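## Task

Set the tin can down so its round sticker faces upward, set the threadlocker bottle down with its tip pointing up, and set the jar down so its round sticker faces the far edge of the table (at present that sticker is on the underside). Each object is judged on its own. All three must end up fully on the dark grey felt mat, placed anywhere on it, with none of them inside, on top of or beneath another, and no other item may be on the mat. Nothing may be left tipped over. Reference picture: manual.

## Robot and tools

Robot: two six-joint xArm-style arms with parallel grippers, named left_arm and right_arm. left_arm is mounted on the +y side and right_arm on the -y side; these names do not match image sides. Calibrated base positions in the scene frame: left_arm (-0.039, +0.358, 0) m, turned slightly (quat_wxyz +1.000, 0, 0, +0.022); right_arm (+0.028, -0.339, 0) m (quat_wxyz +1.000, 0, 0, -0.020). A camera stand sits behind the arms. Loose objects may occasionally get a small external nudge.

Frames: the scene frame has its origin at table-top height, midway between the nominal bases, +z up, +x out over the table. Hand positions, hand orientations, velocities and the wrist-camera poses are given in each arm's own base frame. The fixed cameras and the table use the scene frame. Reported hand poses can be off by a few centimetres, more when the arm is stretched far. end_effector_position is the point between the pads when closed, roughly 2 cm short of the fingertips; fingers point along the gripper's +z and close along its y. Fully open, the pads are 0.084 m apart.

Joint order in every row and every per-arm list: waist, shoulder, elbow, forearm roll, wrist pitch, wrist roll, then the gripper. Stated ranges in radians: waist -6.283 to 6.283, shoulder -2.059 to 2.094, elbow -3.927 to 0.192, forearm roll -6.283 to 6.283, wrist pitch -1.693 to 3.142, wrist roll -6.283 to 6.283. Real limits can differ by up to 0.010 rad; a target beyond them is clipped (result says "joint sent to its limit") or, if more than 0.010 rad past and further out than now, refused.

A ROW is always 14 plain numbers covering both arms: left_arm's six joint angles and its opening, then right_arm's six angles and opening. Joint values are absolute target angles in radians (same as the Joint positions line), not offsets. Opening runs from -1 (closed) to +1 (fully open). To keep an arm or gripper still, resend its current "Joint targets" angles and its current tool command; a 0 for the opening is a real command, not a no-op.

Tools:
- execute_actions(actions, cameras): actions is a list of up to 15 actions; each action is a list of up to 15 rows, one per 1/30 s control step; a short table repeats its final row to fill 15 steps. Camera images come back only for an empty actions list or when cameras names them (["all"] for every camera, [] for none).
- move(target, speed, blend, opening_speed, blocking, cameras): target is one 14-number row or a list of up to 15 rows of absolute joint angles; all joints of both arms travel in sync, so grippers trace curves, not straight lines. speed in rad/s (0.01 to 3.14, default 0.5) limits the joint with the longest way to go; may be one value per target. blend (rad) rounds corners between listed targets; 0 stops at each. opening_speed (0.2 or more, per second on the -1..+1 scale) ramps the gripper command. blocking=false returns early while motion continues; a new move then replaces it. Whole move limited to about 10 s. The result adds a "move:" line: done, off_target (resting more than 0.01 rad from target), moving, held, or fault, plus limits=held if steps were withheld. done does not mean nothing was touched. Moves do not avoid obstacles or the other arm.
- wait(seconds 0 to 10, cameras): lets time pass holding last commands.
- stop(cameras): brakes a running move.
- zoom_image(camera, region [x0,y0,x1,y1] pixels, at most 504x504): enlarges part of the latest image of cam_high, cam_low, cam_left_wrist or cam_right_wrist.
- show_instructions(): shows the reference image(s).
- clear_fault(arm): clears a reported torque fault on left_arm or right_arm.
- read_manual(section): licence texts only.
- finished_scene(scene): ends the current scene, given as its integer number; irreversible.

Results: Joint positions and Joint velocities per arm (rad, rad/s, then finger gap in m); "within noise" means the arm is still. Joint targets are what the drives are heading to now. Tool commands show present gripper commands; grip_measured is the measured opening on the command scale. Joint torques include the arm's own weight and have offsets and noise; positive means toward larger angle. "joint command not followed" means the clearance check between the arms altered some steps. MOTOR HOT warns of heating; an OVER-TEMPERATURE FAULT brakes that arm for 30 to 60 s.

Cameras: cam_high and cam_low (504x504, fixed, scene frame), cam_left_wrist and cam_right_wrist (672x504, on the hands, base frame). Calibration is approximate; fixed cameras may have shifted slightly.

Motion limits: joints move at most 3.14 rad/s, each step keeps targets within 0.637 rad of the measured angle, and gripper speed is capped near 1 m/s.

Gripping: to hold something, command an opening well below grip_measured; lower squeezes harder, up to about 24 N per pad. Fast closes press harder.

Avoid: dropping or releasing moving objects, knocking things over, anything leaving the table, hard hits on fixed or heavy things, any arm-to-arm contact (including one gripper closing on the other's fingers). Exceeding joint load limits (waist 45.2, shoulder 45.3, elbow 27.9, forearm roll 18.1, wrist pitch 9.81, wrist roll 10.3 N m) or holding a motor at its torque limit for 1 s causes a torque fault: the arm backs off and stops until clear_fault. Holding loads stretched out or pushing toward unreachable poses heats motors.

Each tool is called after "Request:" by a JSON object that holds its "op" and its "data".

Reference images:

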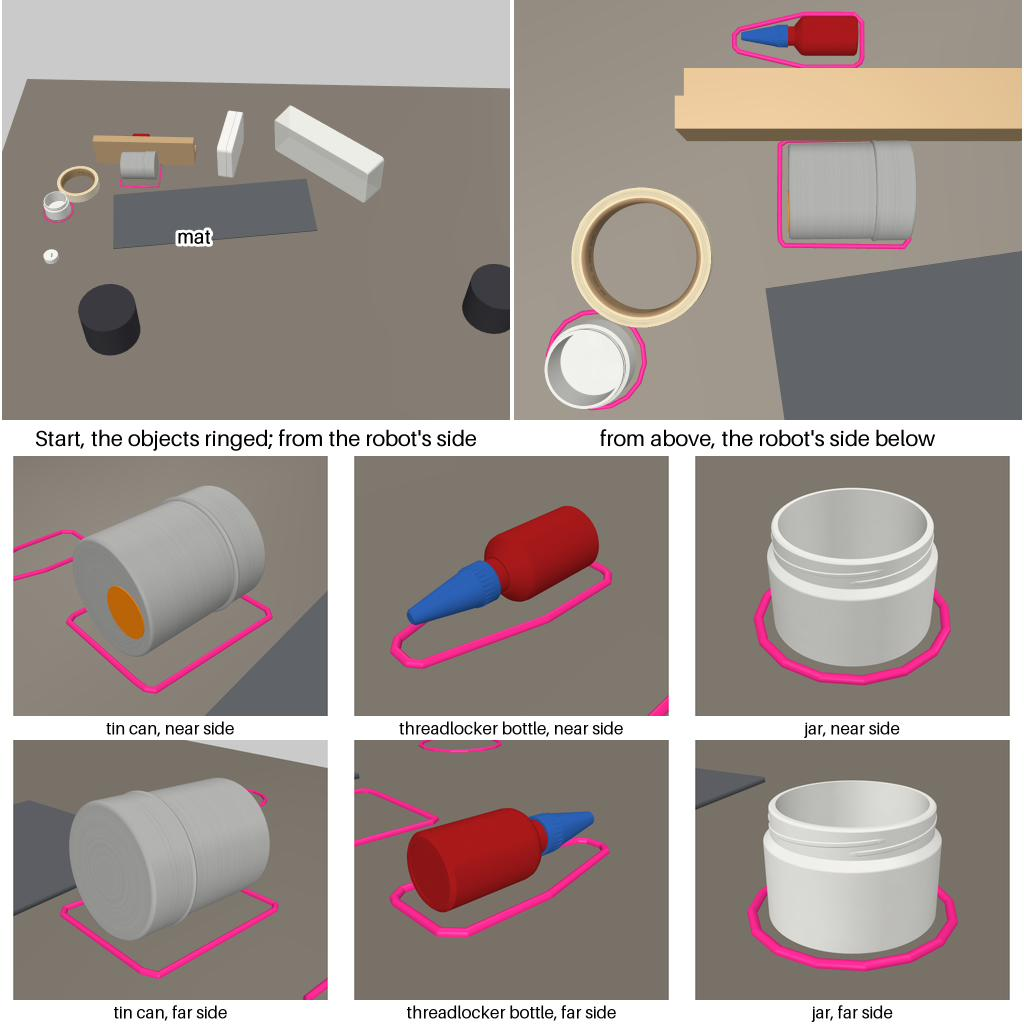

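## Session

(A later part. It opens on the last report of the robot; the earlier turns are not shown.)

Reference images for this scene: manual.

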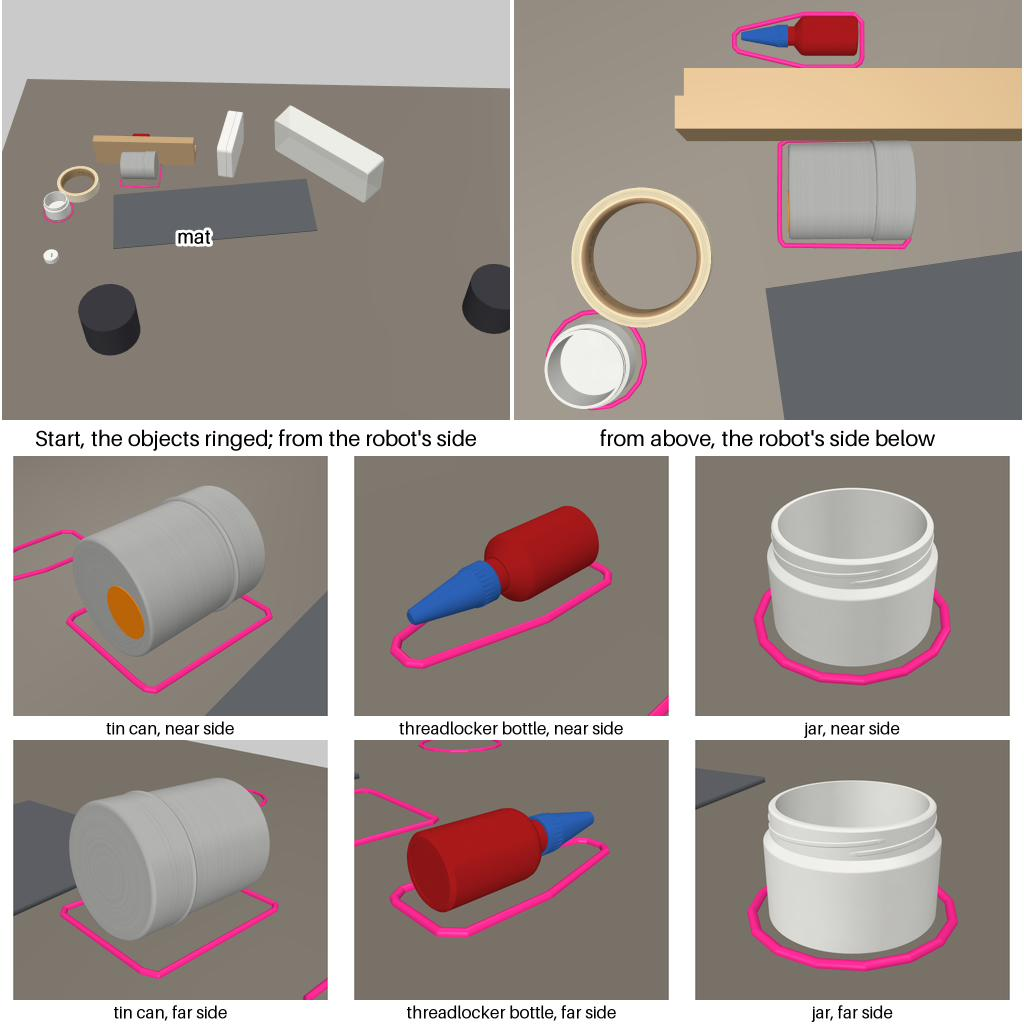

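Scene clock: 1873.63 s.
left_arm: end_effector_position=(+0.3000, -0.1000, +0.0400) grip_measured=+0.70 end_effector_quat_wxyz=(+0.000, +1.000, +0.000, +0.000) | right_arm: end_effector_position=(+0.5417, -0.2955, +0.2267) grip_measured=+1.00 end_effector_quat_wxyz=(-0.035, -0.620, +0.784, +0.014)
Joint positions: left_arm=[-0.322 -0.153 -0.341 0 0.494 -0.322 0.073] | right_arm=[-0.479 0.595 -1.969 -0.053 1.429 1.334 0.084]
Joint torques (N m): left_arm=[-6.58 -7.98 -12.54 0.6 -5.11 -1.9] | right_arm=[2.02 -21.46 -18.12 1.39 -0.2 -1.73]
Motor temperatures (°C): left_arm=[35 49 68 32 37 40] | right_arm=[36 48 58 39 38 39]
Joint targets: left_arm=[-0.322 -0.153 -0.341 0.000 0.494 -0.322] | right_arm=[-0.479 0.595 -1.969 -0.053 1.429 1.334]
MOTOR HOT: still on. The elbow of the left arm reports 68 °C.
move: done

Request:
{"op": "move", "data": {"target": [[-0.3218,-0.1254,-0.3393,0,0.4647,-0.3218,-1,-0.479,0.595,-1.969,-0.053,1.429,1.334,1],[-0.3218,-0.1215,-0.3390,0,0.4605,-0.3218,-1,-0.479,0.595,-1.969,-0.053,1.429,1.334,1]], "speed": [0.08,0.03], "blend": [0,0]}}

Request:
{"op": "move", "data": {"target": [-0.3218,-0.1176,-0.3387,0,0.4563,-0.3218,-1,-0.479,0.595,-1.969,-0.053,1.429,1.334,1], "speed": 0.03}}

Request:
{"op": "move", "data": {"target": [-0.3218,-0.1137,-0.3384,0,0.4521,-0.3218,-1,-0.479,0.595,-1.969,-0.053,1.429,1.334,1], "speed": 0.03}}

Scene clock: 1883.77 s.
left_arm: end_effector_position=(+0.3000, -0.1000, +0.0320) grip_measured=+0.70 end_effector_quat_wxyz=(+0.000, +1.000, +0.000, +0.000) | right_arm: end_effector_position=(+0.5417, -0.2955, +0.2267) grip_measured=+1.00 end_effector_quat_wxyz=(-0.035, -0.620, +0.784, +0.014)
Joint positions: left_arm=[-0.322 -0.122 -0.339 0 0.461 -0.322 0.073] | right_arm=[-0.479 0.595 -1.969 -0.053 1.429 1.334 0.084]
Joint torques (N m): left_arm=[-6.07 -8.28 -12.22 0.55 -5.06 -1.36] | right_arm=[1.64 -21.24 -17.69 1.29 -0.19 -1.65]
Motor temperatures (°C): left_arm=[35 48 67 32 38 41] | right_arm=[36 48 58 39 38 39]
Joint targets: left_arm=[-0.322 -0.121 -0.339 0.000 0.461 -0.322] | right_arm=[-0.479 0.595 -1.969 -0.053 1.429 1.334]
MOTOR HOT: still on. The elbow of the left arm reports 67 °C.
move: done

Scene clock: 1884.47 s.
left_arm: end_effector_position=(+0.3000, -0.1000, +0.0310) grip_measured=+0.70 end_effector_quat_wxyz=(+0.000, +1.000, +0.000, +0.000) | right_arm: end_effector_position=(+0.5417, -0.2955, +0.2267) grip_measured=+1.00 end_effector_quat_wxyz=(-0.035, -0.620, +0.784, +0.014)
Joint positions: left_arm=[-0.322 -0.118 -0.339 0 0.456 -0.322 0.073] | right_arm=[-0.479 0.595 -1.969 -0.053 1.429 1.334 0.084]
Joint torques (N m): left_arm=[-5.92 -8.19 -12.01 0.55 -5.31 -1.36] | right_arm=[2.29 -21.36 -17.92 1.22 -0.11 -1.65]
Motor temperatures (°C): left_arm=[35 48 67 32 38 41] | right_arm=[36 48 58 39 38 39]
Joint targets: left_arm=[-0.322 -0.118 -0.339 0.000 0.456 -0.322] | right_arm=[-0.479 0.595 -1.969 -0.053 1.429 1.334]
MOTOR HOT: still on. The elbow of the left arm reports 67 °C.
move: done

Scene clock: 1885.17 s.
left_arm: end_effector_position=(+0.3000, -0.1000, +0.0301) grip_measured=+0.70 end_effector_quat_wxyz=(+0.000, +1.000, +0.000, +0.000) | right_arm: end_effector_position=(+0.5417, -0.2955, +0.2267) grip_measured=+1.00 end_effector_quat_wxyz=(-0.035, -0.620, +0.784, +0.014)
Joint positions: left_arm=[-0.322 -0.114 -0.338 0 0.452 -0.322 0.073] | right_arm=[-0.479 0.595 -1.969 -0.053 1.429 1.334 0.084]
Joint torques (N m): left_arm=[-5.78 -6.28 -9.98 0.6 -4.79 -1.29] | right_arm=[1.91 -21.51 -17.97 1.26 0.18 -1.77]
Motor temperatures (°C): left_arm=[35 48 67 32 38 41] | right_arm=[36 48 58 39 38 39]
Joint targets: left_arm=[-0.322 -0.114 -0.338 0.000 0.452 -0.322] | right_arm=[-0.479 0.595 -1.969 -0.053 1.429 1.334]
MOTOR HOT: still on. The elbow of the left arm reports 67 °C.
move: done

Request:
{"op": "move", "data": {"target": [[-0.3218,-0.1137,-0.3384,0,0.4521,-0.3218,1,-0.479,0.595,-1.969,-0.053,1.429,1.334,1],[-0.3218,-0.3513,-0.3874,0,0.7387,-0.3218,1,-0.479,0.595,-1.969,-0.053,1.429,1.334,1],[0.3728,-0.1003,-0.4722,-0.8319,1.0990,-0.6026,0.7,-0.479,0.595,-1.969,-0.053,1.429,1.334,1]], "speed": [0.1,0.3,0.6], "blend": [0,0.05,0], "opening_speed": 0.9, "cameras": ["cam_left_wrist","cam_high"]}}

Scene clock: 1904.83 s.
left_arm: end_effector_position=(+0.2995, -0.0333, +0.0874) grip_measured=+0.70 end_effector_quat_wxyz=(+0.270, +0.653, +0.653, -0.271) | right_arm: end_effector_position=(+0.5417, -0.2955, +0.2267) grip_measured=+1.00 end_effector_quat_wxyz=(-0.035, -0.620, +0.784, +0.014)
Joint positions: left_arm=[0.373 -0.1 -0.472 -0.832 1.099 -0.603 0.073] | right_arm=[-0.479 0.595 -1.969 -0.053 1.429 1.334 0.084]
Joint torques (N m): left_arm=[6.79 -8.6 -17.63 -3.03 1.84 -2.07] | right_arm=[1.96 -21.14 -17.89 1.46 -0.09 -1.65]
Motor temperatures (°C): left_arm=[35 48 67 32 38 40] | right_arm=[36 48 58 39 38 39]
Joint targets: left_arm=[0.373 -0.100 -0.472 -0.832 1.099 -0.603] | right_arm=[-0.479 0.595 -1.969 -0.053 1.429 1.334]
MOTOR HOT: still on. The elbow of the left arm reports 67 °C.
move: done
camera_calibration:
cam_left_wrist: T_world_to_cam=[[0.99994, -0.0100887, -0.00431257, -0.268208], [-0.0041299, -0.710248, 0.703939, -0.0162251], [-0.0101648, -0.703879, -0.710247, 0.172157], [0, 0, 0, 1]] pos_world=[0.269874, 0.106948, 0.132539]
Images, in order (width x height): cam_high 504x504, cam_left_wrist 672x504.

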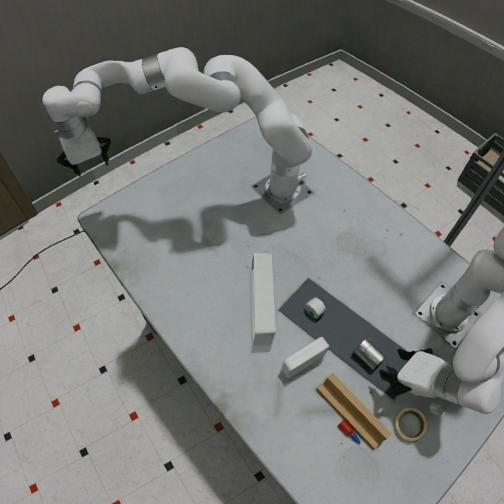

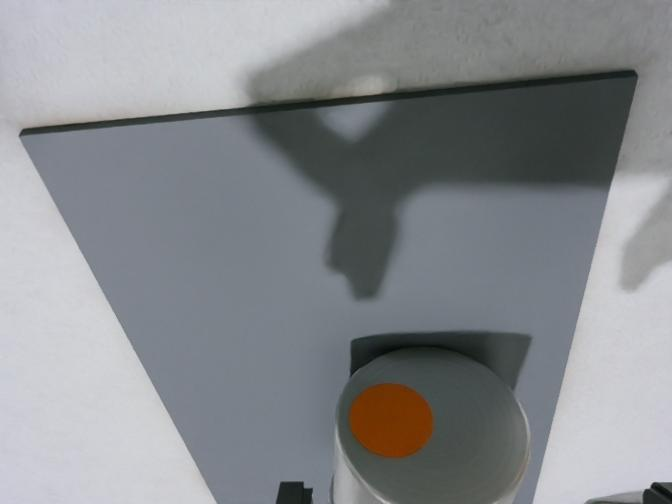

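Request:
{"op": "move", "data": {"target": [[0.2645,-0.0296,-0.4409,-0.9523,0.9930,-0.5503,0.7,-0.479,0.595,-1.969,-0.053,1.429,1.334,1],[0.150,0.0643,-0.4364,-1.1005,0.9016,-0.4761,0.7,-0.479,0.595,-1.969,-0.053,1.429,1.334,1],[0.150,0.0643,-0.4364,-1.1005,0.9016,-0.4761,-0.7,-0.479,0.595,-1.969,-0.053,1.429,1.334,1]], "speed": [0.4,0.3,0.1], "blend": [0.02,0,0], "opening_speed": 1.0, "cameras": ["cam_left_wrist"]}}

Scene clock: 1949.00 s.
left_arm: end_effector_position=(+0.3002, -0.0899, +0.0310) grip_measured=+0.32 end_effector_quat_wxyz=(+0.271, +0.653, +0.653, -0.271) | right_arm: end_effector_position=(+0.5417, -0.2955, +0.2267) grip_measured=+1.00 end_effector_quat_wxyz=(-0.035, -0.620, +0.784, +0.014)
Joint positions: left_arm=[0.15 0.064 -0.436 -1.101 0.902 -0.476 0.058] | right_arm=[-0.479 0.595 -1.969 -0.053 1.429 1.334 0.084]
Joint torques (N m): left_arm=[-5.94 -9.89 -10.56 -2.04 -1.01 1.6] | right_arm=[2.48 -21.02 -17.75 1.44 -0.05 -1.83]
Motor temperatures (°C): left_arm=[35 48 70 32 37 41] | right_arm=[36 48 58 39 38 39]
Joint targets: left_arm=[0.150 0.064 -0.436 -1.101 0.902 -0.476] | right_arm=[-0.479 0.595 -1.969 -0.053 1.429 1.334]
MOTOR HOT: still on. The elbow of the left arm reports 70 °C.
move: done
camera_calibration:
cam_left_wrist: T_world_to_cam=[[0.999946, -0.00966072, -0.00375165, -0.269788], [-0.00422351, -0.710449, 0.703736, -0.0167407], [-0.00946395, -0.703682, -0.710452, 0.092014], [0, 0, 0, 1]] pos_world=[0.270574, 0.0502489, 0.0761404]
Images, in order (width x height): cam_left_wrist 672x504.

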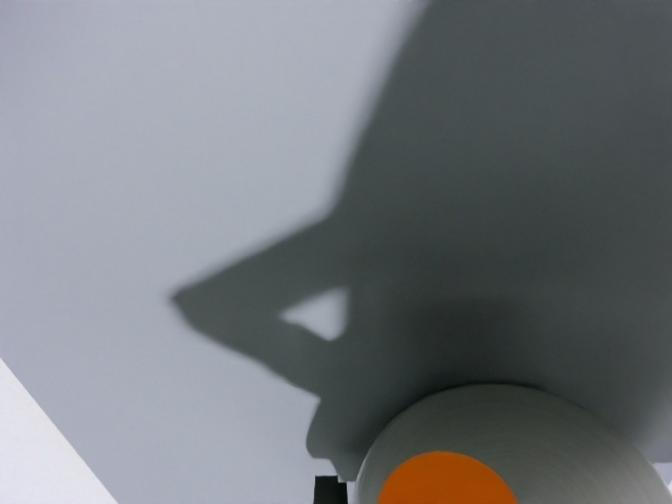

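Request:
{"op": "move", "data": {"target": [[0.0898,-0.0581,-0.4093,-1.0809,0.9226,-0.5977,-0.7,-0.479,0.595,-1.969,-0.053,1.429,1.334,1],[0.0295,-0.1805,-0.3821,-1.0612,0.9435,2.4224,-0.7,-0.479,0.595,-1.969,-0.053,1.429,1.334,1]], "speed": [0.15,1.3], "blend": [0.03,0], "cameras": ["cam_left_wrist","cam_low"]}}

Scene clock: 1958.13 s.
left_arm: end_effector_position=(+0.2997, -0.1300, +0.0898) grip_measured=+0.32 end_effector_quat_wxyz=(+0.271, +0.653, -0.653, +0.271) | right_arm: end_effector_position=(+0.5417, -0.2955, +0.2267) grip_measured=+1.00 end_effector_quat_wxyz=(-0.035, -0.620, +0.784, +0.014)
Joint positions: left_arm=[0.03 -0.18 -0.382 -1.061 0.943 2.422 0.058] | right_arm=[-0.479 0.595 -1.969 -0.053 1.429 1.334 0.084]
Joint torques (N m): left_arm=[-6.6 -16.47 -12.91 2.09 2.02 1.93] | right_arm=[2.41 -21.74 -17.62 1.84 -0.35 -1.72]
Motor temperatures (°C): left_arm=[35 48 68 32 37 41] | right_arm=[36 48 58 39 38 39]
Joint targets: left_arm=[0.029 -0.180 -0.382 -1.061 0.944 2.422] | right_arm=[-0.479 0.595 -1.969 -0.053 1.429 1.334]
MOTOR HOT: still on. The elbow of the left arm reports 68 °C.
move: done
camera_calibration:
cam_left_wrist: T_world_to_cam=[[-0.999947, -0.0038213, -0.00959087, 0.331291], [0.00412352, 0.703837, -0.71035, 0.221784], [0.00946487, -0.710351, -0.703784, 0.0985064], [0, 0, 0, 1]] pos_world=[0.329426, -0.0848599, 0.230049]
Images, in order (width x height): cam_low 504x504, cam_left_wrist 672x504.

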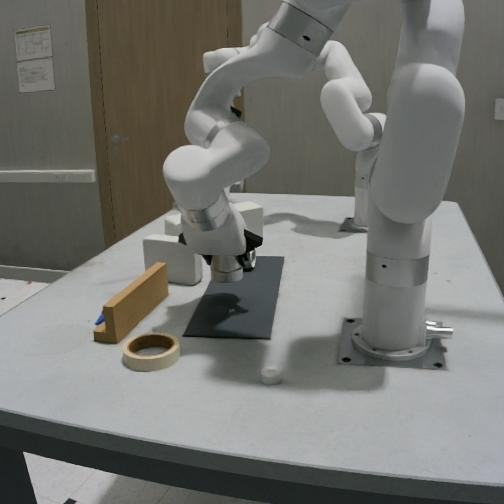

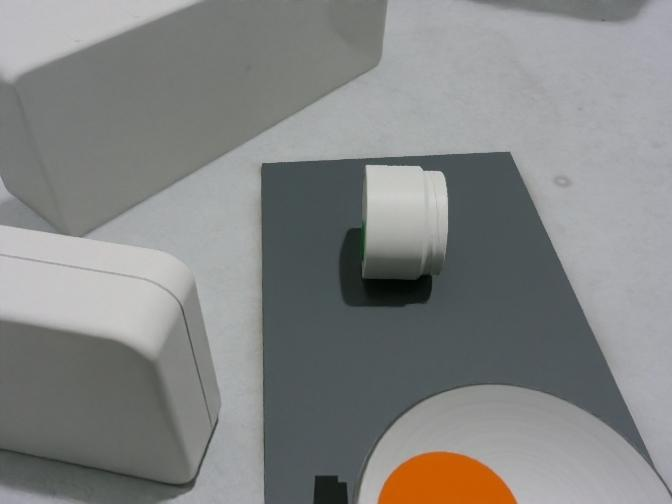

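Request:
{"op": "move", "data": {"target": [[0.0128,-0.0478,-0.3992,-1.1538,0.8848,2.5492,-0.7,-0.479,0.595,-1.969,-0.053,1.429,1.334,1],[0.0108,-0.0322,-0.4012,-1.1647,0.8779,2.5641,-0.7,-0.479,0.595,-1.969,-0.053,1.429,1.334,1]], "speed": [0.2,0.04], "blend": [0.004,0]}}

Request:
{"op": "move", "data": {"target": [0.0103,-0.0283,-0.4017,-1.1674,0.8762,2.5678,-0.7,-0.479,0.595,-1.969,-0.053,1.429,1.334,1], "speed": 0.03}}

Request:
{"op": "move", "data": {"target": [0.0098,-0.0244,-0.4022,-1.1701,0.8745,2.5715,-0.7,-0.479,0.595,-1.969,-0.053,1.429,1.334,1], "speed": 0.03}}

Request:
{"op": "move", "data": {"target": [0.0093,-0.0205,-0.4027,-1.1728,0.8728,2.5752,-0.7,-0.479,0.595,-1.969,-0.053,1.429,1.334,1], "speed": 0.03}}

Scene clock: 1975.53 s.
left_arm: end_effector_position=(+0.3000, -0.1299, +0.0519) grip_measured=+0.32 end_effector_quat_wxyz=(+0.270, +0.653, -0.653, +0.270) | right_arm: end_effector_position=(+0.5417, -0.2955, +0.2267) grip_measured=+1.00 end_effector_quat_wxyz=(-0.035, -0.620, +0.784, +0.014)
Joint positions: left_arm=[0.011 -0.032 -0.401 -1.165 0.878 2.564 0.058] | right_arm=[-0.479 0.595 -1.969 -0.053 1.429 1.334 0.084]
Joint torques (N m): left_arm=[-6.53 -8.7 -16.58 -2.95 -1.71 2] | right_arm=[1.95 -21.16 -17.73 1.44 -0.13 -1.68]
Motor temperatures (°C): left_arm=[35 49 67 32 37 41] | right_arm=[36 48 58 39 38 39]
Joint targets: left_arm=[0.011 -0.032 -0.401 -1.165 0.878 2.564] | right_arm=[-0.479 0.595 -1.969 -0.053 1.429 1.334]
MOTOR HOT: still on. The elbow of the left arm reports 67 °C.
move: done

Scene clock: 1976.23 s.
left_arm: end_effector_position=(+0.2999, -0.1299, +0.0509) grip_measured=+0.32 end_effector_quat_wxyz=(+0.270, +0.653, -0.653, +0.270) | right_arm: end_effector_position=(+0.5417, -0.2955, +0.2267) grip_measured=+1.00 end_effector_quat_wxyz=(-0.035, -0.620, +0.784, +0.014)
Joint positions: left_arm=[0.01 -0.028 -0.402 -1.167 0.876 2.568 0.058] | right_arm=[-0.479 0.595 -1.969 -0.053 1.429 1.334 0.084]
Joint torques (N m): left_arm=[-6.58 -8.99 -16.42 -3.13 -1.75 1.88] | right_arm=[1.65 -21.43 -17.6 1.57 -0.41 -1.72]
Motor temperatures (°C): left_arm=[35 49 68 32 37 41] | right_arm=[36 48 58 39 38 39]
Joint targets: left_arm=[0.010 -0.028 -0.402 -1.167 0.876 2.568] | right_arm=[-0.479 0.595 -1.969 -0.053 1.429 1.334]
MOTOR HOT: still on. The elbow of the left arm reports 68 °C.
move: done

Scene clock: 1976.93 s.
left_arm: end_effector_position=(+0.2998, -0.1298, +0.0498) grip_measured=+0.32 end_effector_quat_wxyz=(+0.270, +0.654, -0.653, +0.270) | right_arm: end_effector_position=(+0.5417, -0.2955, +0.2267) grip_measured=+1.00 end_effector_quat_wxyz=(-0.035, -0.620, +0.784, +0.014)
Joint positions: left_arm=[0.01 -0.024 -0.402 -1.17 0.875 2.571 0.058] | right_arm=[-0.479 0.595 -1.969 -0.053 1.429 1.334 0.084]
Joint torques (N m): left_arm=[-6.67 -8.8 -16.37 -2.99 -1.81 1.88] | right_arm=[1.94 -21.76 -17.58 1.53 -0.16 -1.69]
Motor temperatures (°C): left_arm=[35 49 68 32 37 41] | right_arm=[36 48 58 39 38 39]
Joint targets: left_arm=[0.010 -0.024 -0.402 -1.170 0.875 2.572] | right_arm=[-0.479 0.595 -1.969 -0.053 1.429 1.334]
MOTOR HOT: still on. The elbow of the left arm reports 68 °C.
move: done

Scene clock: 1977.63 s.
left_arm: end_effector_position=(+0.2997, -0.1298, +0.0487) grip_measured=+0.32 end_effector_quat_wxyz=(+0.270, +0.654, -0.653, +0.270) | right_arm: end_effector_position=(+0.5417, -0.2955, +0.2267) grip_measured=+1.00 end_effector_quat_wxyz=(-0.035, -0.620, +0.784, +0.014)
Joint positions: left_arm=[0.009 -0.021 -0.403 -1.173 0.873 2.575 0.058] | right_arm=[-0.479 0.595 -1.969 -0.053 1.429 1.334 0.084]
Joint torques (N m): left_arm=[-6.62 -9.25 -16.42 -2.76 -1.72 2.12] | right_arm=[2.45 -21.55 -17.72 1.56 -0.38 -1.62]
Motor temperatures (°C): left_arm=[35 49 68 32 37 41] | right_arm=[36 48 58 39 38 39]
Joint targets: left_arm=[0.009 -0.021 -0.403 -1.173 0.873 2.575] | right_arm=[-0.479 0.595 -1.969 -0.053 1.429 1.334]
MOTOR HOT: still on. The elbow of the left arm reports 68 °C.
move: done

Continue stepping down.

Request:
{"op": "move", "data": {"target": [0.0088,-0.0166,-0.4032,-1.1755,0.8711,2.5789,-0.7,-0.479,0.595,-1.969,-0.053,1.429,1.334,1], "speed": 0.03}}

Request:
{"op": "move", "data": {"target": [0.0083,-0.0127,-0.4037,-1.1782,0.8694,2.5826,-0.7,-0.479,0.595,-1.969,-0.053,1.429,1.334,1], "speed": 0.03}}

Request:
{"op": "move", "data": {"target": [0.0078,-0.0088,-0.4042,-1.1809,0.8677,2.5863,-0.7,-0.479,0.595,-1.969,-0.053,1.429,1.334,1], "speed": 0.03}}

Scene clock: 1985.90 s.
left_arm: end_effector_position=(+0.2996, -0.1298, +0.0477) grip_measured=+0.32 end_effector_quat_wxyz=(+0.270, +0.654, -0.653, +0.270) | right_arm: end_effector_position=(+0.5417, -0.2955, +0.2267) grip_measured=+1.00 end_effector_quat_wxyz=(-0.035, -0.620, +0.784, +0.014)
Joint positions: left_arm=[0.009 -0.017 -0.403 -1.175 0.871 2.579 0.058] | right_arm=[-0.479 0.595 -1.969 -0.053 1.429 1.334 0.084]
Joint torques (N m): left_arm=[-6.55 -9.19 -16.16 -2.89 -1.79 1.8] | right_arm=[2.26 -21.65 -17.51 1.63 -0.16 -1.5]
Motor temperatures (°C): left_arm=[35 48 69 32 37 41] | right_arm=[36 48 58 39 38 39]
Joint targets: left_arm=[0.009 -0.017 -0.403 -1.175 0.871 2.579] | right_arm=[-0.479 0.595 -1.969 -0.053 1.429 1.334]
MOTOR HOT: still on. The elbow of the left arm reports 69 °C.
move: done

Scene clock: 1986.60 s.
left_arm: end_effector_position=(+0.2995, -0.1297, +0.0467) grip_measured=+0.32 end_effector_quat_wxyz=(+0.270, +0.654, -0.653, +0.270) | right_arm: end_effector_position=(+0.5417, -0.2955, +0.2267) grip_measured=+1.00 end_effector_quat_wxyz=(-0.035, -0.620, +0.784, +0.014)
Joint positions: left_arm=[0.008 -0.013 -0.404 -1.178 0.87 2.583 0.058] | right_arm=[-0.479 0.595 -1.969 -0.053 1.429 1.334 0.084]
Joint torques (N m): left_arm=[-6.96 -7.25 -14.09 -2.7 -2.92 2.02] | right_arm=[2.17 -21.58 -17.55 1.55 -0.25 -1.67]
Motor temperatures (°C): left_arm=[35 48 69 32 37 41] | right_arm=[36 48 58 39 38 39]
Joint targets: left_arm=[0.008 -0.013 -0.404 -1.178 0.869 2.583] | right_arm=[-0.479 0.595 -1.969 -0.053 1.429 1.334]
MOTOR HOT: still on. The elbow of the left arm reports 69 °C.
move: done

Scene clock: 1987.30 s.
left_arm: end_effector_position=(+0.2994, -0.1297, +0.0456) grip_measured=+0.32 end_effector_quat_wxyz=(+0.270, +0.654, -0.653, +0.270) | right_arm: end_effector_position=(+0.5417, -0.2955, +0.2267) grip_measured=+1.00 end_effector_quat_wxyz=(-0.035, -0.620, +0.784, +0.014)
Joint positions: left_arm=[0.008 -0.009 -0.404 -1.181 0.868 2.586 0.058] | right_arm=[-0.479 0.595 -1.969 -0.053 1.429 1.334 0.084]
Joint torques (N m): left_arm=[-7.52 -2.1 -8.2 -1.55 -5.34 1.78] | right_arm=[2.15 -21.5 -17.94 1.61 -0.05 -1.64]
Motor temperatures (°C): left_arm=[35 48 69 32 37 41] | right_arm=[36 48 58 39 38 39]
Joint targets: left_arm=[0.008 -0.009 -0.404 -1.181 0.868 2.586] | right_arm=[-0.479 0.595 -1.969 -0.053 1.429 1.334]
MOTOR HOT: still on. The elbow of the left arm reports 69 °C.
move: done

Request:
{"op": "move", "data": {"target": [0.0082,-0.0118,-0.4038,-1.1788,0.8690,2.5835,-0.7,-0.479,0.595,-1.969,-0.053,1.429,1.334,1.0], "speed": 0.03}}

Scene clock: 2026.57 s.
left_arm: end_effector_position=(+0.2993, -0.1297, +0.0463) grip_measured=+0.32 end_effector_quat_wxyz=(+0.270, +0.654, -0.653, +0.270) | right_arm: end_effector_position=(+0.5417, -0.2955, +0.2267) grip_measured=+1.00 end_effector_quat_wxyz=(-0.035, -0.620, +0.784, +0.014)
Joint positions: left_arm=[0.008 -0.012 -0.404 -1.179 0.869 2.584 0.058] | right_arm=[-0.479 0.595 -1.969 -0.053 1.429 1.334 0.084]
Joint torques (N m): left_arm=[6.75 -17.09 -10.47 1.32 1.26 -1.22] | right_arm=[2.25 -21.71 -17.73 1.92 -0.32 -1.51]
Motor temperatures (°C): left_arm=[35 47 62 32 39 41] | right_arm=[36 48 58 39 38 39]
Joint targets: left_arm=[0.008 -0.012 -0.404 -1.179 0.869 2.583] | right_arm=[-0.479 0.595 -1.969 -0.053 1.429 1.334]
MOTOR HOT: cleared for the motors of the left arm.
move: done

Request:
{"op": "move", "data": {"target": [[0.0082,-0.0118,-0.4038,-1.1788,0.8690,2.5835,1.0,-0.479,0.595,-1.969,-0.053,1.429,1.334,1.0],[0.1291,-0.1130,-0.4015,-1.0237,0.9633,2.5048,1.0,-0.479,0.595,-1.969,-0.053,1.429,1.334,1.0],[0.2455,-0.1930,-0.4244,-0.8955,1.0734,2.4483,1.0,-0.479,0.595,-1.969,-0.053,1.429,1.334,1.0]], "speed": [0.1,0.15,0.5], "blend": [0,0.05,0], "opening_speed": 0.9}}

Scene clock: 2065.43 s.
left_arm: end_effector_position=(+0.3002, -0.0735, +0.1029) grip_measured=+1.00 end_effector_quat_wxyz=(+0.271, +0.653, -0.653, +0.271) | right_arm: end_effector_position=(+0.5417, -0.2955, +0.2267) grip_measured=+1.00 end_effector_quat_wxyz=(-0.035, -0.620, +0.784, +0.014)
Joint positions: left_arm=[0.245 -0.193 -0.424 -0.896 1.073 2.448 0.084] | right_arm=[-0.479 0.595 -1.969 -0.053 1.429 1.334 0.084]
Joint torques (N m): left_arm=[6.84 -16.5 -18.51 2.03 1.87 -2.06] | right_arm=[1.88 -21.58 -17.51 1.6 -0.2 -1.57]
Motor temperatures (°C): left_arm=[35 49 68 32 38 41] | right_arm=[36 48 58 39 38 39]
Joint targets: left_arm=[0.245 -0.193 -0.424 -0.895 1.073 2.448] | right_arm=[-0.479 0.595 -1.969 -0.053 1.429 1.334]
MOTOR HOT: the elbow of the left arm reports 68 °C; the controller stops that arm at 80 °C. To cool a motor, set the load down, stop pushing, or move to a pose that needs little force. At that limit the left arm can sag while its brakes close.
move: done

Request:
{"op": "move", "data": {"target": [0.007,0.0595,-0.8817,0,0.8222,0.007,1.0,-0.479,0.595,-1.969,-0.053,1.429,1.334,1.0], "speed": 1.0, "cameras": ["cam_left_wrist","cam_low"]}}

Scene clock: 2127.77 s.
left_arm: end_effector_position=(+0.4500, +0.0032, +0.1200) grip_measured=+1.00 end_effector_quat_wxyz=(+0.000, +1.000, +0.000, +0.000) | right_arm: end_effector_position=(+0.5417, -0.2955, +0.2267) grip_measured=+1.00 end_effector_quat_wxyz=(-0.035, -0.620, +0.784, +0.014)
Joint positions: left_arm=[0.007 0.059 -0.882 0 0.822 0.007 0.084] | right_arm=[-0.479 0.595 -1.969 -0.053 1.429 1.334 0.084]
Joint torques (N m): left_arm=[-6.61 -14.36 -21.43 2.38 -5.11 -2.12] | right_arm=[2.26 -21.79 -17.56 1.53 -0.42 -1.53]
Motor temperatures (°C): left_arm=[35 49 73 32 37 41] | right_arm=[36 48 58 39 38 39]
Joint targets: left_arm=[0.007 0.059 -0.882 0.000 0.822 0.007] | right_arm=[-0.479 0.595 -1.969 -0.053 1.429 1.334]
MOTOR HOT: still on. The elbow of the left arm reports 73 °C.
move: done
camera_calibration:
cam_left_wrist: T_world_to_cam=[[-0.00428034, -0.999944, -0.00968307, 0.0374689], [-0.99998, 0.00432533, -0.00463078, 0.518223], [0.00467241, 0.00966305, -0.999942, 0.248304], [0, 0, 0, 1]] pos_world=[0.517213, 0.032826, 0.251053]
Images, in order (width x height): cam_low 504x504, cam_left_wrist 672x504.

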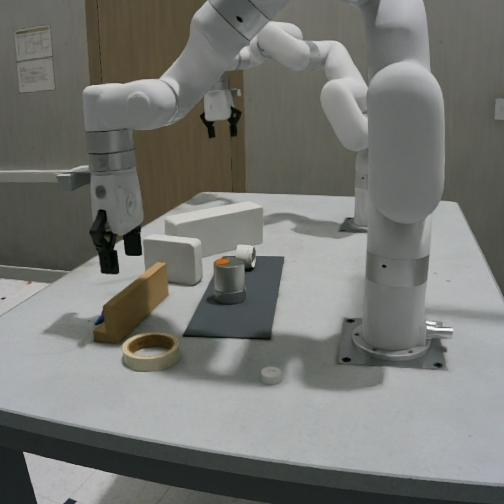

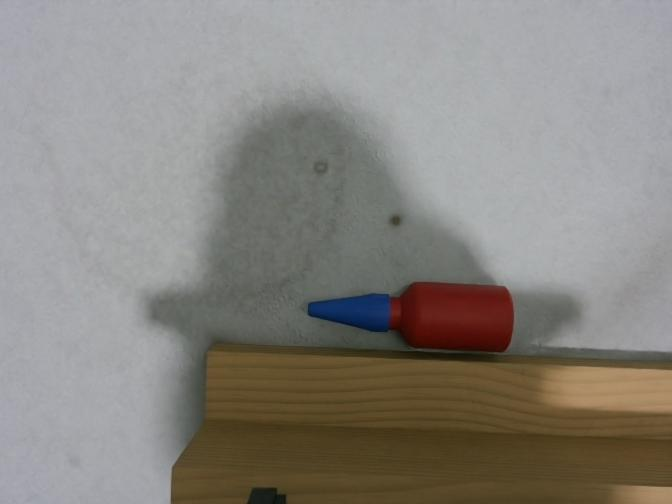

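Request:
{"op": "move", "data": {"target": [0.0,0.0,0.0,0,-1.57,0,1.0,-0.479,0.595,-1.969,-0.053,1.429,1.334,1.0], "speed": 1.2}}

Request:
{"op": "zoom_image", "data": {"camera": "cam_left_wrist", "region": [170, 260, 530, 460]}}

Scene clock: 2138.60 s.
left_arm: end_effector_position=(+0.3826, +0.0000, +0.2848) grip_measured=+1.00 end_effector_quat_wxyz=(+0.000, +0.707, +0.000, +0.707) | right_arm: end_effector_position=(+0.5417, -0.2955, +0.2267) grip_measured=+1.00 end_effector_quat_wxyz=(-0.035, -0.620, +0.784, +0.014)
Joint positions: left_arm=[0 0 0 0 -1.57 0 0.084] | right_arm=[-0.479 0.595 -1.969 -0.053 1.429 1.334 0.084]
Joint torques (N m): left_arm=[-6.74 -14 -4.86 2.4 -5.75 -2.03] | right_arm=[2.35 -22.02 -18.02 1.75 -0.36 -1.61]
Motor temperatures (°C): left_arm=[35 49 73 32 38 41] | right_arm=[36 48 58 39 38 39]
Joint targets: left_arm=[0.000 0.000 0.000 0.000 -1.570 0.000] | right_arm=[-0.479 0.595 -1.969 -0.053 1.429 1.334]
MOTOR HOT: still on. The elbow of the left arm reports 73 °C.
move: done

Scaled by 1.400 from the camera's 672x504 image, which has a finer 960x720 frame.
This view is cut from an older image: the scene may have changed since it was taken.

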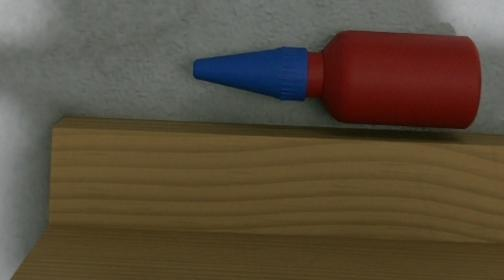

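Request:
{"op": "move", "data": {"target": [0.0159,0.2712,-1.0638,0,0.7926,0.0759,1.0,-0.479,0.595,-1.969,-0.053,1.429,1.334,1.0], "speed": 1.0, "cameras": ["cam_left_wrist"]}}

Request:
{"op": "zoom_image", "data": {"camera": "cam_left_wrist", "region": [200, 404, 672, 504]}}

Scene clock: 2290.47 s.
left_arm: end_effector_position=(+0.5020, +0.0080, +0.0900) grip_measured=+1.00 end_effector_quat_wxyz=(+0.000, +1.000, -0.030, +0.000) | right_arm: end_effector_position=(+0.5417, -0.2955, +0.2267) grip_measured=+1.00 end_effector_quat_wxyz=(-0.035, -0.620, +0.784, +0.014)
Joint positions: left_arm=[0.016 0.271 -1.064 0 0.793 0.076 0.084] | right_arm=[-0.479 0.595 -1.969 -0.053 1.429 1.334 0.084]
Joint torques (N m): left_arm=[6.92 -18.01 -21.14 2.02 0.03 1.93] | right_arm=[2.34 -21.79 -17.49 1.69 -0.39 -1.58]
Motor temperatures (°C): left_arm=[35 49 62 32 40 41] | right_arm=[36 49 58 39 38 39]
Joint targets: left_arm=[0.016 0.271 -1.064 0.000 0.793 0.076] | right_arm=[-0.479 0.595 -1.969 -0.053 1.429 1.334]
MOTOR HOT: cleared for the motors of the left arm.
move: done
camera_calibration:
cam_left_wrist: T_world_to_cam=[[-0.0642693, -0.997886, -0.00960848, 0.0723365], [-0.997919, 0.0643164, -0.00467958, 0.568661], [0.00528767, 0.00928773, -0.999943, 0.217709], [0, 0, 0, 1]] pos_world=[0.570975, 0.0335874, 0.221053]
Images, in order (width x height): cam_left_wrist 672x504.

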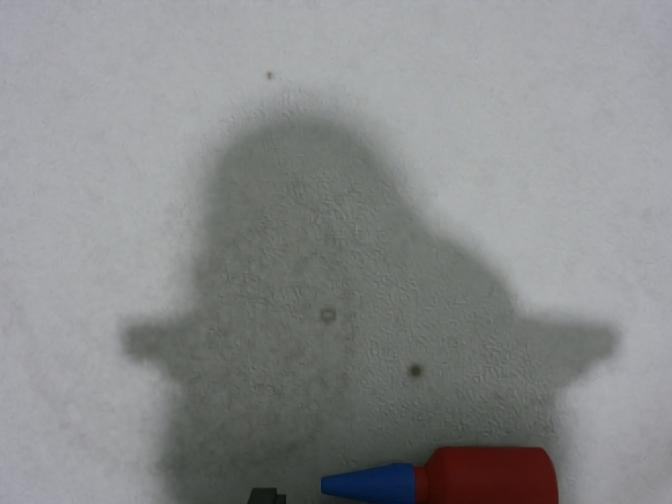

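Scaled by 1.068 from the camera's 672x504 image, which has a finer 960x720 frame.

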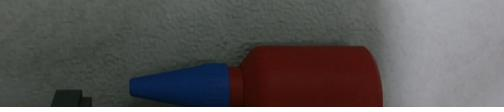

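Request:
{"op": "move", "data": {"target": [[0.0159,0.3747,-1.0436,0,0.6689,0.0759,1.0,-0.479,0.595,-1.969,-0.053,1.429,1.334,1.0],[0.0159,0.4014,-1.0414,0,0.6399,0.0759,1.0,-0.479,0.595,-1.969,-0.053,1.429,1.334,1.0]], "speed": [0.4,0.06], "blend": [0.004,0]}}

Scene clock: 2324.07 s.
left_arm: end_effector_position=(+0.5031, +0.0080, +0.0281) grip_measured=+1.00 end_effector_quat_wxyz=(+0.000, +1.000, -0.030, +0.000) | right_arm: end_effector_position=(+0.5417, -0.2955, +0.2267) grip_measured=+1.00 end_effector_quat_wxyz=(-0.035, -0.620, +0.784, +0.014)
Joint positions: left_arm=[0.016 0.401 -1.041 0 0.64 0.076 0.084] | right_arm=[-0.479 0.595 -1.969 -0.053 1.429 1.334 0.084]
Joint torques (N m): left_arm=[6.64 -19.16 -14.02 1.73 -5.12 1.9] | right_arm=[2.03 -21.71 -17.63 1.61 -0.32 -1.61]
Motor temperatures (°C): left_arm=[35 49 73 32 39 41] | right_arm=[36 49 58 39 38 39]
Joint targets: left_arm=[0.016 0.401 -1.041 0.000 0.640 0.076] | right_arm=[-0.479 0.595 -1.969 -0.053 1.429 1.334]
MOTOR HOT: the elbow of the left arm reports 73 °C; the controller stops that arm at 80 °C. To cool a motor, set the load down, stop pushing, or move to a pose that needs little force. At that limit the left arm can sag while its brakes close.
move: done

Request:
{"op": "move", "data": {"target": [[0.0159,0.4267,-1.0406,0,0.6139,0.0759,1.0,-0.479,0.595,-1.969,-0.053,1.429,1.334,1.0],[0.0159,0.4267,-1.0406,0,0.6139,0.0759,0.2,-0.479,0.595,-1.969,-0.053,1.429,1.334,1.0]], "speed": [0.06,0.06], "opening_speed": 0.6}}

Scene clock: 2329.93 s.
left_arm: end_effector_position=(+0.5031, +0.0080, +0.0171) grip_measured=+0.68 end_effector_quat_wxyz=(+0.000, +1.000, -0.030, +0.000) | right_arm: end_effector_position=(+0.5417, -0.2955, +0.2267) grip_measured=+1.00 end_effector_quat_wxyz=(-0.035, -0.620, +0.784, +0.014)
Joint positions: left_arm=[0.016 0.427 -1.041 0 0.614 0.076 0.072] | right_arm=[-0.479 0.595 -1.969 -0.053 1.429 1.334 0.084]
Joint torques (N m): left_arm=[6.11 -19.33 -13.89 1.59 -2.26 1.76] | right_arm=[2.4 -22.2 -17.77 1.88 -0.24 -1.5]
Motor temperatures (°C): left_arm=[35 49 71 32 39 41] | right_arm=[36 49 58 39 38 39]
Joint targets: left_arm=[0.016 0.427 -1.041 0.000 0.614 0.076] | right_arm=[-0.479 0.595 -1.969 -0.053 1.429 1.334]
MOTOR HOT: still on. The elbow of the left arm reports 71 °C.
move: done

Request:
{"op": "move", "data": {"target": [[0.0159,0.4267,-1.0406,0,0.6139,0.0759,-1.0,-0.479,0.595,-1.969,-0.053,1.429,1.334,1.0],[0.0159,0.3747,-1.0436,0,0.6689,0.0759,-1.0,-0.479,0.595,-1.969,-0.053,1.429,1.334,1.0],[0.0159,0.2562,-1.0758,0,0.8196,0.0759,-1.0,-0.479,0.595,-1.969,-0.053,1.429,1.334,1.0]], "speed": [0.06,0.1,0.4], "blend": [0,0.01,0], "opening_speed": 0.9, "cameras": ["cam_left_wrist"]}}

Scene clock: 2339.97 s.
left_arm: end_effector_position=(+0.5030, +0.0080, +0.1000) grip_measured=+0.68 end_effector_quat_wxyz=(+0.000, +1.000, -0.030, +0.000) | right_arm: end_effector_position=(+0.5417, -0.2955, +0.2267) grip_measured=+1.00 end_effector_quat_wxyz=(-0.035, -0.620, +0.784, +0.014)
Joint positions: left_arm=[0.016 0.256 -1.076 0 0.82 0.076 0.072] | right_arm=[-0.479 0.595 -1.969 -0.053 1.429 1.334 0.084]
Joint torques (N m): left_arm=[5.48 -27 -21.51 1 0.11 1.74] | right_arm=[1.67 -22.16 -17.7 1.88 -0.47 -1.44]
Motor temperatures (°C): left_arm=[35 50 70 32 38 41] | right_arm=[36 49 58 39 38 39]
Joint targets: left_arm=[0.016 0.256 -1.076 0.000 0.820 0.076] | right_arm=[-0.479 0.595 -1.969 -0.053 1.429 1.334]
MOTOR HOT: still on. The elbow of the left arm reports 70 °C.
move: done
camera_calibration:
cam_left_wrist: T_world_to_cam=[[-0.0642706, -0.997886, -0.00960206, 0.0724897], [-0.997919, 0.0643168, -0.00457979, 0.569583], [0.00518768, 0.00928773, -0.999943, 0.227761], [0, 0, 0, 1]] pos_world=[0.571875, 0.0335874, 0.231053]
Images, in order (width x height): cam_left_wrist 672x504.

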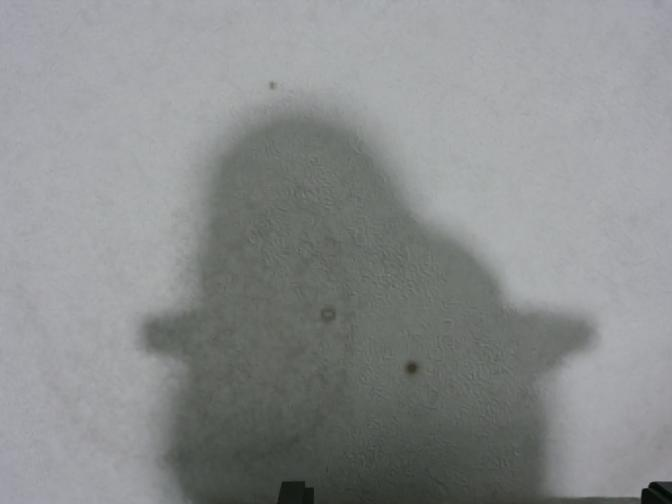

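Request:
{"op": "move", "data": {"target": [[-0.0276,-0.3251,-0.2621,0,0.5873,-0.0276,-1.0,-0.479,0.595,-1.969,-0.053,1.429,1.334,1.0],[-0.0276,-0.2008,-0.2480,0,0.4488,-0.0276,-1.0,-0.479,0.595,-1.969,-0.053,1.429,1.334,1.0]], "speed": [0.8,0.3], "blend": [0.03,0]}}

Scene clock: 2353.43 s.
left_arm: end_effector_position=(+0.2900, -0.0080, +0.0300) grip_measured=+0.68 end_effector_quat_wxyz=(+0.000, +1.000, +0.000, +0.000) | right_arm: end_effector_position=(+0.5417, -0.2955, +0.2267) grip_measured=+1.00 end_effector_quat_wxyz=(-0.035, -0.620, +0.784, +0.014)
Joint positions: left_arm=[-0.028 -0.201 -0.248 0 0.449 -0.028 0.072] | right_arm=[-0.479 0.595 -1.969 -0.053 1.429 1.334 0.084]
Joint torques (N m): left_arm=[-6.55 -6.35 -11.82 0.75 -5.19 -2.07] | right_arm=[2.03 -21.96 -17.66 1.81 -0.18 -1.5]
Motor temperatures (°C): left_arm=[35 51 72 32 38 41] | right_arm=[36 49 58 39 38 39]
Joint targets: left_arm=[-0.028 -0.201 -0.248 0.000 0.449 -0.028] | right_arm=[-0.479 0.595 -1.969 -0.053 1.429 1.334]
MOTOR HOT: still on. The elbow of the left arm reports 72 °C.
move: done

Request:
{"op": "move", "data": {"target": [[-0.0276,-0.1579,-0.2465,0,0.4044,-0.0276,-1.0,-0.479,0.595,-1.969,-0.053,1.429,1.334,1.0]], "speed": [0.08]}}

Request:
{"op": "move", "data": {"target": [[-0.0276,-0.1533,-0.2464,0,0.3997,-0.0276,-1.0,-0.479,0.595,-1.969,-0.053,1.429,1.334,1.0]], "speed": [0.03]}}

Request:
{"op": "move", "data": {"target": [[-0.0276,-0.1487,-0.2463,0,0.3950,-0.0276,-1.0,-0.479,0.595,-1.969,-0.053,1.429,1.334,1.0]], "speed": [0.03]}}

Scene clock: 2362.53 s.
left_arm: end_effector_position=(+0.2900, -0.0080, +0.0205) grip_measured=+0.68 end_effector_quat_wxyz=(+0.000, +1.000, +0.000, +0.000) | right_arm: end_effector_position=(+0.5417, -0.2955, +0.2267) grip_measured=+1.00 end_effector_quat_wxyz=(-0.035, -0.620, +0.784, +0.014)
Joint positions: left_arm=[-0.028 -0.158 -0.247 0 0.404 -0.028 0.072] | right_arm=[-0.479 0.595 -1.969 -0.053 1.429 1.334 0.084]
Joint torques (N m): left_arm=[-5.88 -6.96 -11.19 0.68 -4.95 -1.9] | right_arm=[1.84 -22.02 -17.55 1.98 -0.48 -1.34]
Motor temperatures (°C): left_arm=[35 50 69 32 39 41] | right_arm=[36 49 58 39 38 39]
Joint targets: left_arm=[-0.028 -0.158 -0.246 0.000 0.404 -0.028] | right_arm=[-0.479 0.595 -1.969 -0.053 1.429 1.334]
MOTOR HOT: still on. The elbow of the left arm reports 69 °C.
move: done

Scene clock: 2363.23 s.
left_arm: end_effector_position=(+0.2900, -0.0080, +0.0195) grip_measured=+0.68 end_effector_quat_wxyz=(+0.000, +1.000, +0.000, +0.000) | right_arm: end_effector_position=(+0.5417, -0.2955, +0.2267) grip_measured=+1.00 end_effector_quat_wxyz=(-0.035, -0.620, +0.784, +0.014)
Joint positions: left_arm=[-0.028 -0.153 -0.246 0 0.4 -0.028 0.072] | right_arm=[-0.479 0.595 -1.969 -0.053 1.429 1.334 0.084]
Joint torques (N m): left_arm=[-5.67 -5.81 -10.53 0.63 -5.01 -1.89] | right_arm=[2.2 -22.44 -17.6 1.9 -0.43 -1.55]
Motor temperatures (°C): left_arm=[35 50 69 32 39 41] | right_arm=[36 49 58 39 38 39]
Joint targets: left_arm=[-0.028 -0.153 -0.246 0.000 0.400 -0.028] | right_arm=[-0.479 0.595 -1.969 -0.053 1.429 1.334]
MOTOR HOT: still on. The elbow of the left arm reports 69 °C.
move: done

Scene clock: 2363.93 s.
left_arm: end_effector_position=(+0.2900, -0.0080, +0.0185) grip_measured=+0.68 end_effector_quat_wxyz=(+0.000, +1.000, +0.000, +0.000) | right_arm: end_effector_position=(+0.5417, -0.2955, +0.2267) grip_measured=+1.00 end_effector_quat_wxyz=(-0.035, -0.620, +0.784, +0.014)
Joint positions: left_arm=[-0.028 -0.149 -0.246 0 0.395 -0.028 0.072] | right_arm=[-0.479 0.595 -1.969 -0.053 1.429 1.334 0.084]
Joint torques (N m): left_arm=[-5.49 -4.35 -8.68 0.49 -4.53 -1.9] | right_arm=[2.73 -21.48 -18.09 1.78 -0.33 -1.51]
Motor temperatures (°C): left_arm=[35 50 69 32 39 41] | right_arm=[36 49 58 39 38 39]
Joint targets: left_arm=[-0.028 -0.149 -0.246 0.000 0.395 -0.028] | right_arm=[-0.479 0.595 -1.969 -0.053 1.429 1.334]
MOTOR HOT: still on. The elbow of the left arm reports 69 °C.
move: done

Request:
{"op": "move", "data": {"target": [[-0.0276,-0.1524,-0.2464,0,0.3988,-0.0276,-1.0,-0.479,0.595,-1.969,-0.053,1.429,1.334,1.0],[-0.0276,-0.1524,-0.2464,0,0.3988,-0.0276,1.0,-0.479,0.595,-1.969,-0.053,1.429,1.334,1.0],[-0.0276,-0.3251,-0.2621,0,0.5873,-0.0276,1.0,-0.479,0.595,-1.969,-0.053,1.429,1.334,1.0],[-0.036,-0.8765,-0.1272,0,1.0037,-0.036,1.0,-0.479,0.595,-1.969,-0.053,1.429,1.334,1.0]], "speed": [0.03,0.03,0.15,0.8], "blend": [0,0,0.03,0], "opening_speed": 0.8, "cameras": ["cam_left_wrist"]}}

Scene clock: 2383.07 s.
left_arm: end_effector_position=(+0.2220, -0.0080, +0.1200) grip_measured=+1.00 end_effector_quat_wxyz=(+0.000, +1.000, +0.000, +0.000) | right_arm: end_effector_position=(+0.5417, -0.2955, +0.2267) grip_measured=+1.00 end_effector_quat_wxyz=(-0.035, -0.620, +0.784, +0.014)
Joint positions: left_arm=[-0.036 -0.876 -0.127 0 1.004 -0.036 0.084] | right_arm=[-0.479 0.595 -1.969 -0.053 1.429 1.334 0.084]
Joint torques (N m): left_arm=[-6.6 -6.67 -17.01 0.08 0.13 -2] | right_arm=[2.54 -21.98 -17.62 2.36 -0.38 -1.43]
Motor temperatures (°C): left_arm=[35 49 66 32 38 41] | right_arm=[36 49 58 39 38 39]
Joint targets: left_arm=[-0.036 -0.877 -0.127 0.000 1.004 -0.036] | right_arm=[-0.479 0.595 -1.969 -0.053 1.429 1.334]
MOTOR HOT: still on. The elbow of the left arm reports 66 °C.
move: done
camera_calibration:
cam_left_wrist: T_world_to_cam=[[-0.00428034, -0.999944, -0.00968307, 0.0252936], [-0.99998, 0.00432533, -0.00463078, 0.290276], [0.00467241, 0.00966305, -0.999942, 0.249478], [0, 0, 0, 1]] pos_world=[0.289213, 0.021626, 0.251053]
Images, in order (width x height): cam_left_wrist 672x504.

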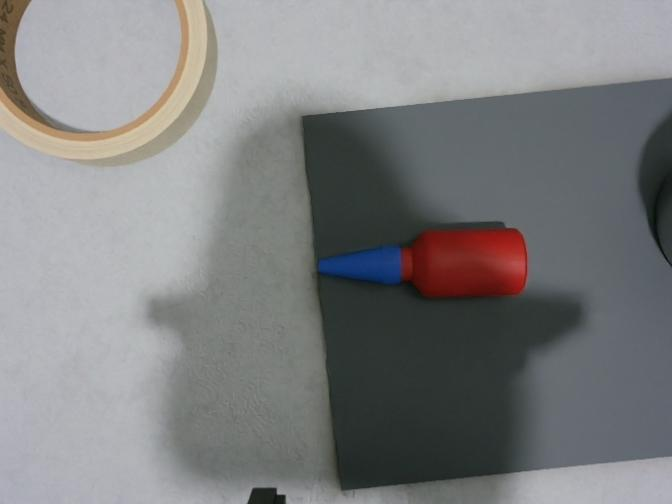

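Request:
{"op": "move", "data": {"target": [[0.5650,0.0029,-0.5388,-0.7160,1.1433,-0.4939,1.0,-0.479,0.595,-1.969,-0.053,1.429,1.334,1.0]], "speed": [0.9], "cameras": ["cam_left_wrist"]}}

Scene clock: 2434.13 s.
left_arm: end_effector_position=(+0.2859, +0.0279, +0.0713) grip_measured=+1.00 end_effector_quat_wxyz=(+0.271, +0.653, +0.653, -0.271) | right_arm: end_effector_position=(+0.5417, -0.2955, +0.2267) grip_measured=+1.00 end_effector_quat_wxyz=(-0.035, -0.620, +0.784, +0.014)
Joint positions: left_arm=[0.565 0.003 -0.539 -0.716 1.143 -0.494 0.084] | right_arm=[-0.479 0.595 -1.969 -0.053 1.429 1.334 0.084]
Joint torques (N m): left_arm=[6.81 -10.01 -17.1 -3.04 2.03 -2.14] | right_arm=[2.8 -21.79 -17.63 1.95 -0.48 -1.56]
Motor temperatures (°C): left_arm=[35 48 70 32 37 41] | right_arm=[36 49 58 39 38 39]
Joint targets: left_arm=[0.565 0.003 -0.539 -0.716 1.143 -0.494] | right_arm=[-0.479 0.595 -1.969 -0.053 1.429 1.334]
MOTOR HOT: still on. The elbow of the left arm reports 70 °C.
move: done
camera_calibration:
cam_left_wrist: T_world_to_cam=[[0.999944, -0.0098033, -0.00389105, -0.254159], [-0.00422533, -0.710349, 0.703837, 0.0385013], [-0.00966393, -0.703781, -0.710351, 0.203459], [0, 0, 0, 1]] pos_world=[0.256274, 0.168049, 0.11644]
Images, in order (width x height): cam_left_wrist 672x504.

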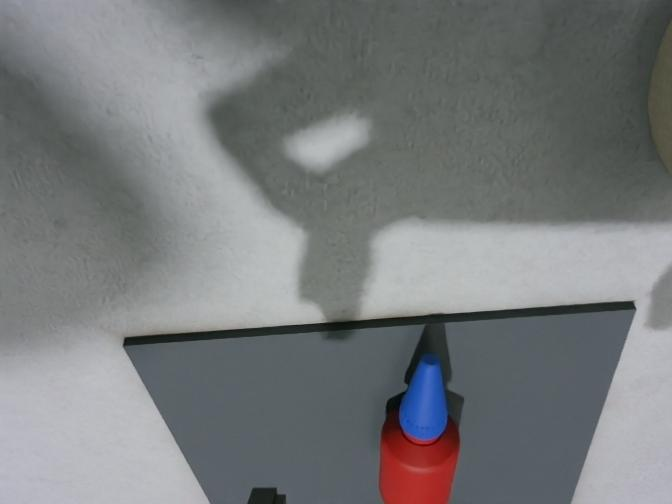

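Request:
{"op": "move", "data": {"target": [[0.4253,0.0874,-0.4652,-0.8804,0.9889,-0.4139,1.0,-0.479,0.595,-1.969,-0.053,1.429,1.334,1.0],[0.4253,0.0874,-0.4652,-0.8804,0.9889,-0.4139,-0.6,-0.479,0.595,-1.969,-0.053,1.429,1.334,1.0]], "speed": [0.2,0.1], "opening_speed": 0.9, "cameras": ["cam_left_wrist"]}}

Scene clock: 2472.00 s.
left_arm: end_effector_position=(+0.2824, -0.0145, +0.0290) grip_measured=-0.46 end_effector_quat_wxyz=(+0.271, +0.653, +0.653, -0.271) | right_arm: end_effector_position=(+0.5417, -0.2955, +0.2267) grip_measured=+1.00 end_effector_quat_wxyz=(-0.035, -0.620, +0.784, +0.014)
Joint positions: left_arm=[0.425 0.087 -0.465 -0.88 0.989 -0.414 0.024] | right_arm=[-0.479 0.595 -1.969 -0.053 1.429 1.334 0.084]
Joint torques (N m): left_arm=[-6.57 -9.94 -9.57 -2.63 -1.75 1.87] | right_arm=[2.1 -22.03 -17.53 1.8 -0.46 -1.47]
Motor temperatures (°C): left_arm=[35 48 69 32 37 41] | right_arm=[36 49 58 39 38 39]
Joint targets: left_arm=[0.425 0.087 -0.465 -0.880 0.989 -0.414] | right_arm=[-0.479 0.595 -1.969 -0.053 1.429 1.334]
MOTOR HOT: still on. The elbow of the left arm reports 69 °C.
move: done
camera_calibration:
cam_left_wrist: T_world_to_cam=[[0.999944, -0.00987368, -0.00382003, -0.251236], [-0.00432533, -0.710349, 0.703836, 0.0382355], [-0.00966301, -0.70378, -0.710352, 0.143466], [0, 0, 0, 1]] pos_world=[0.252774, 0.125648, 0.0740401]
Images, in order (width x height): cam_left_wrist 672x504.

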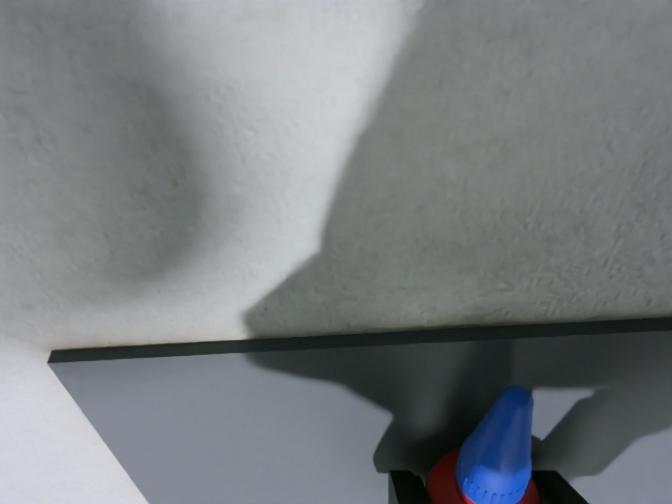

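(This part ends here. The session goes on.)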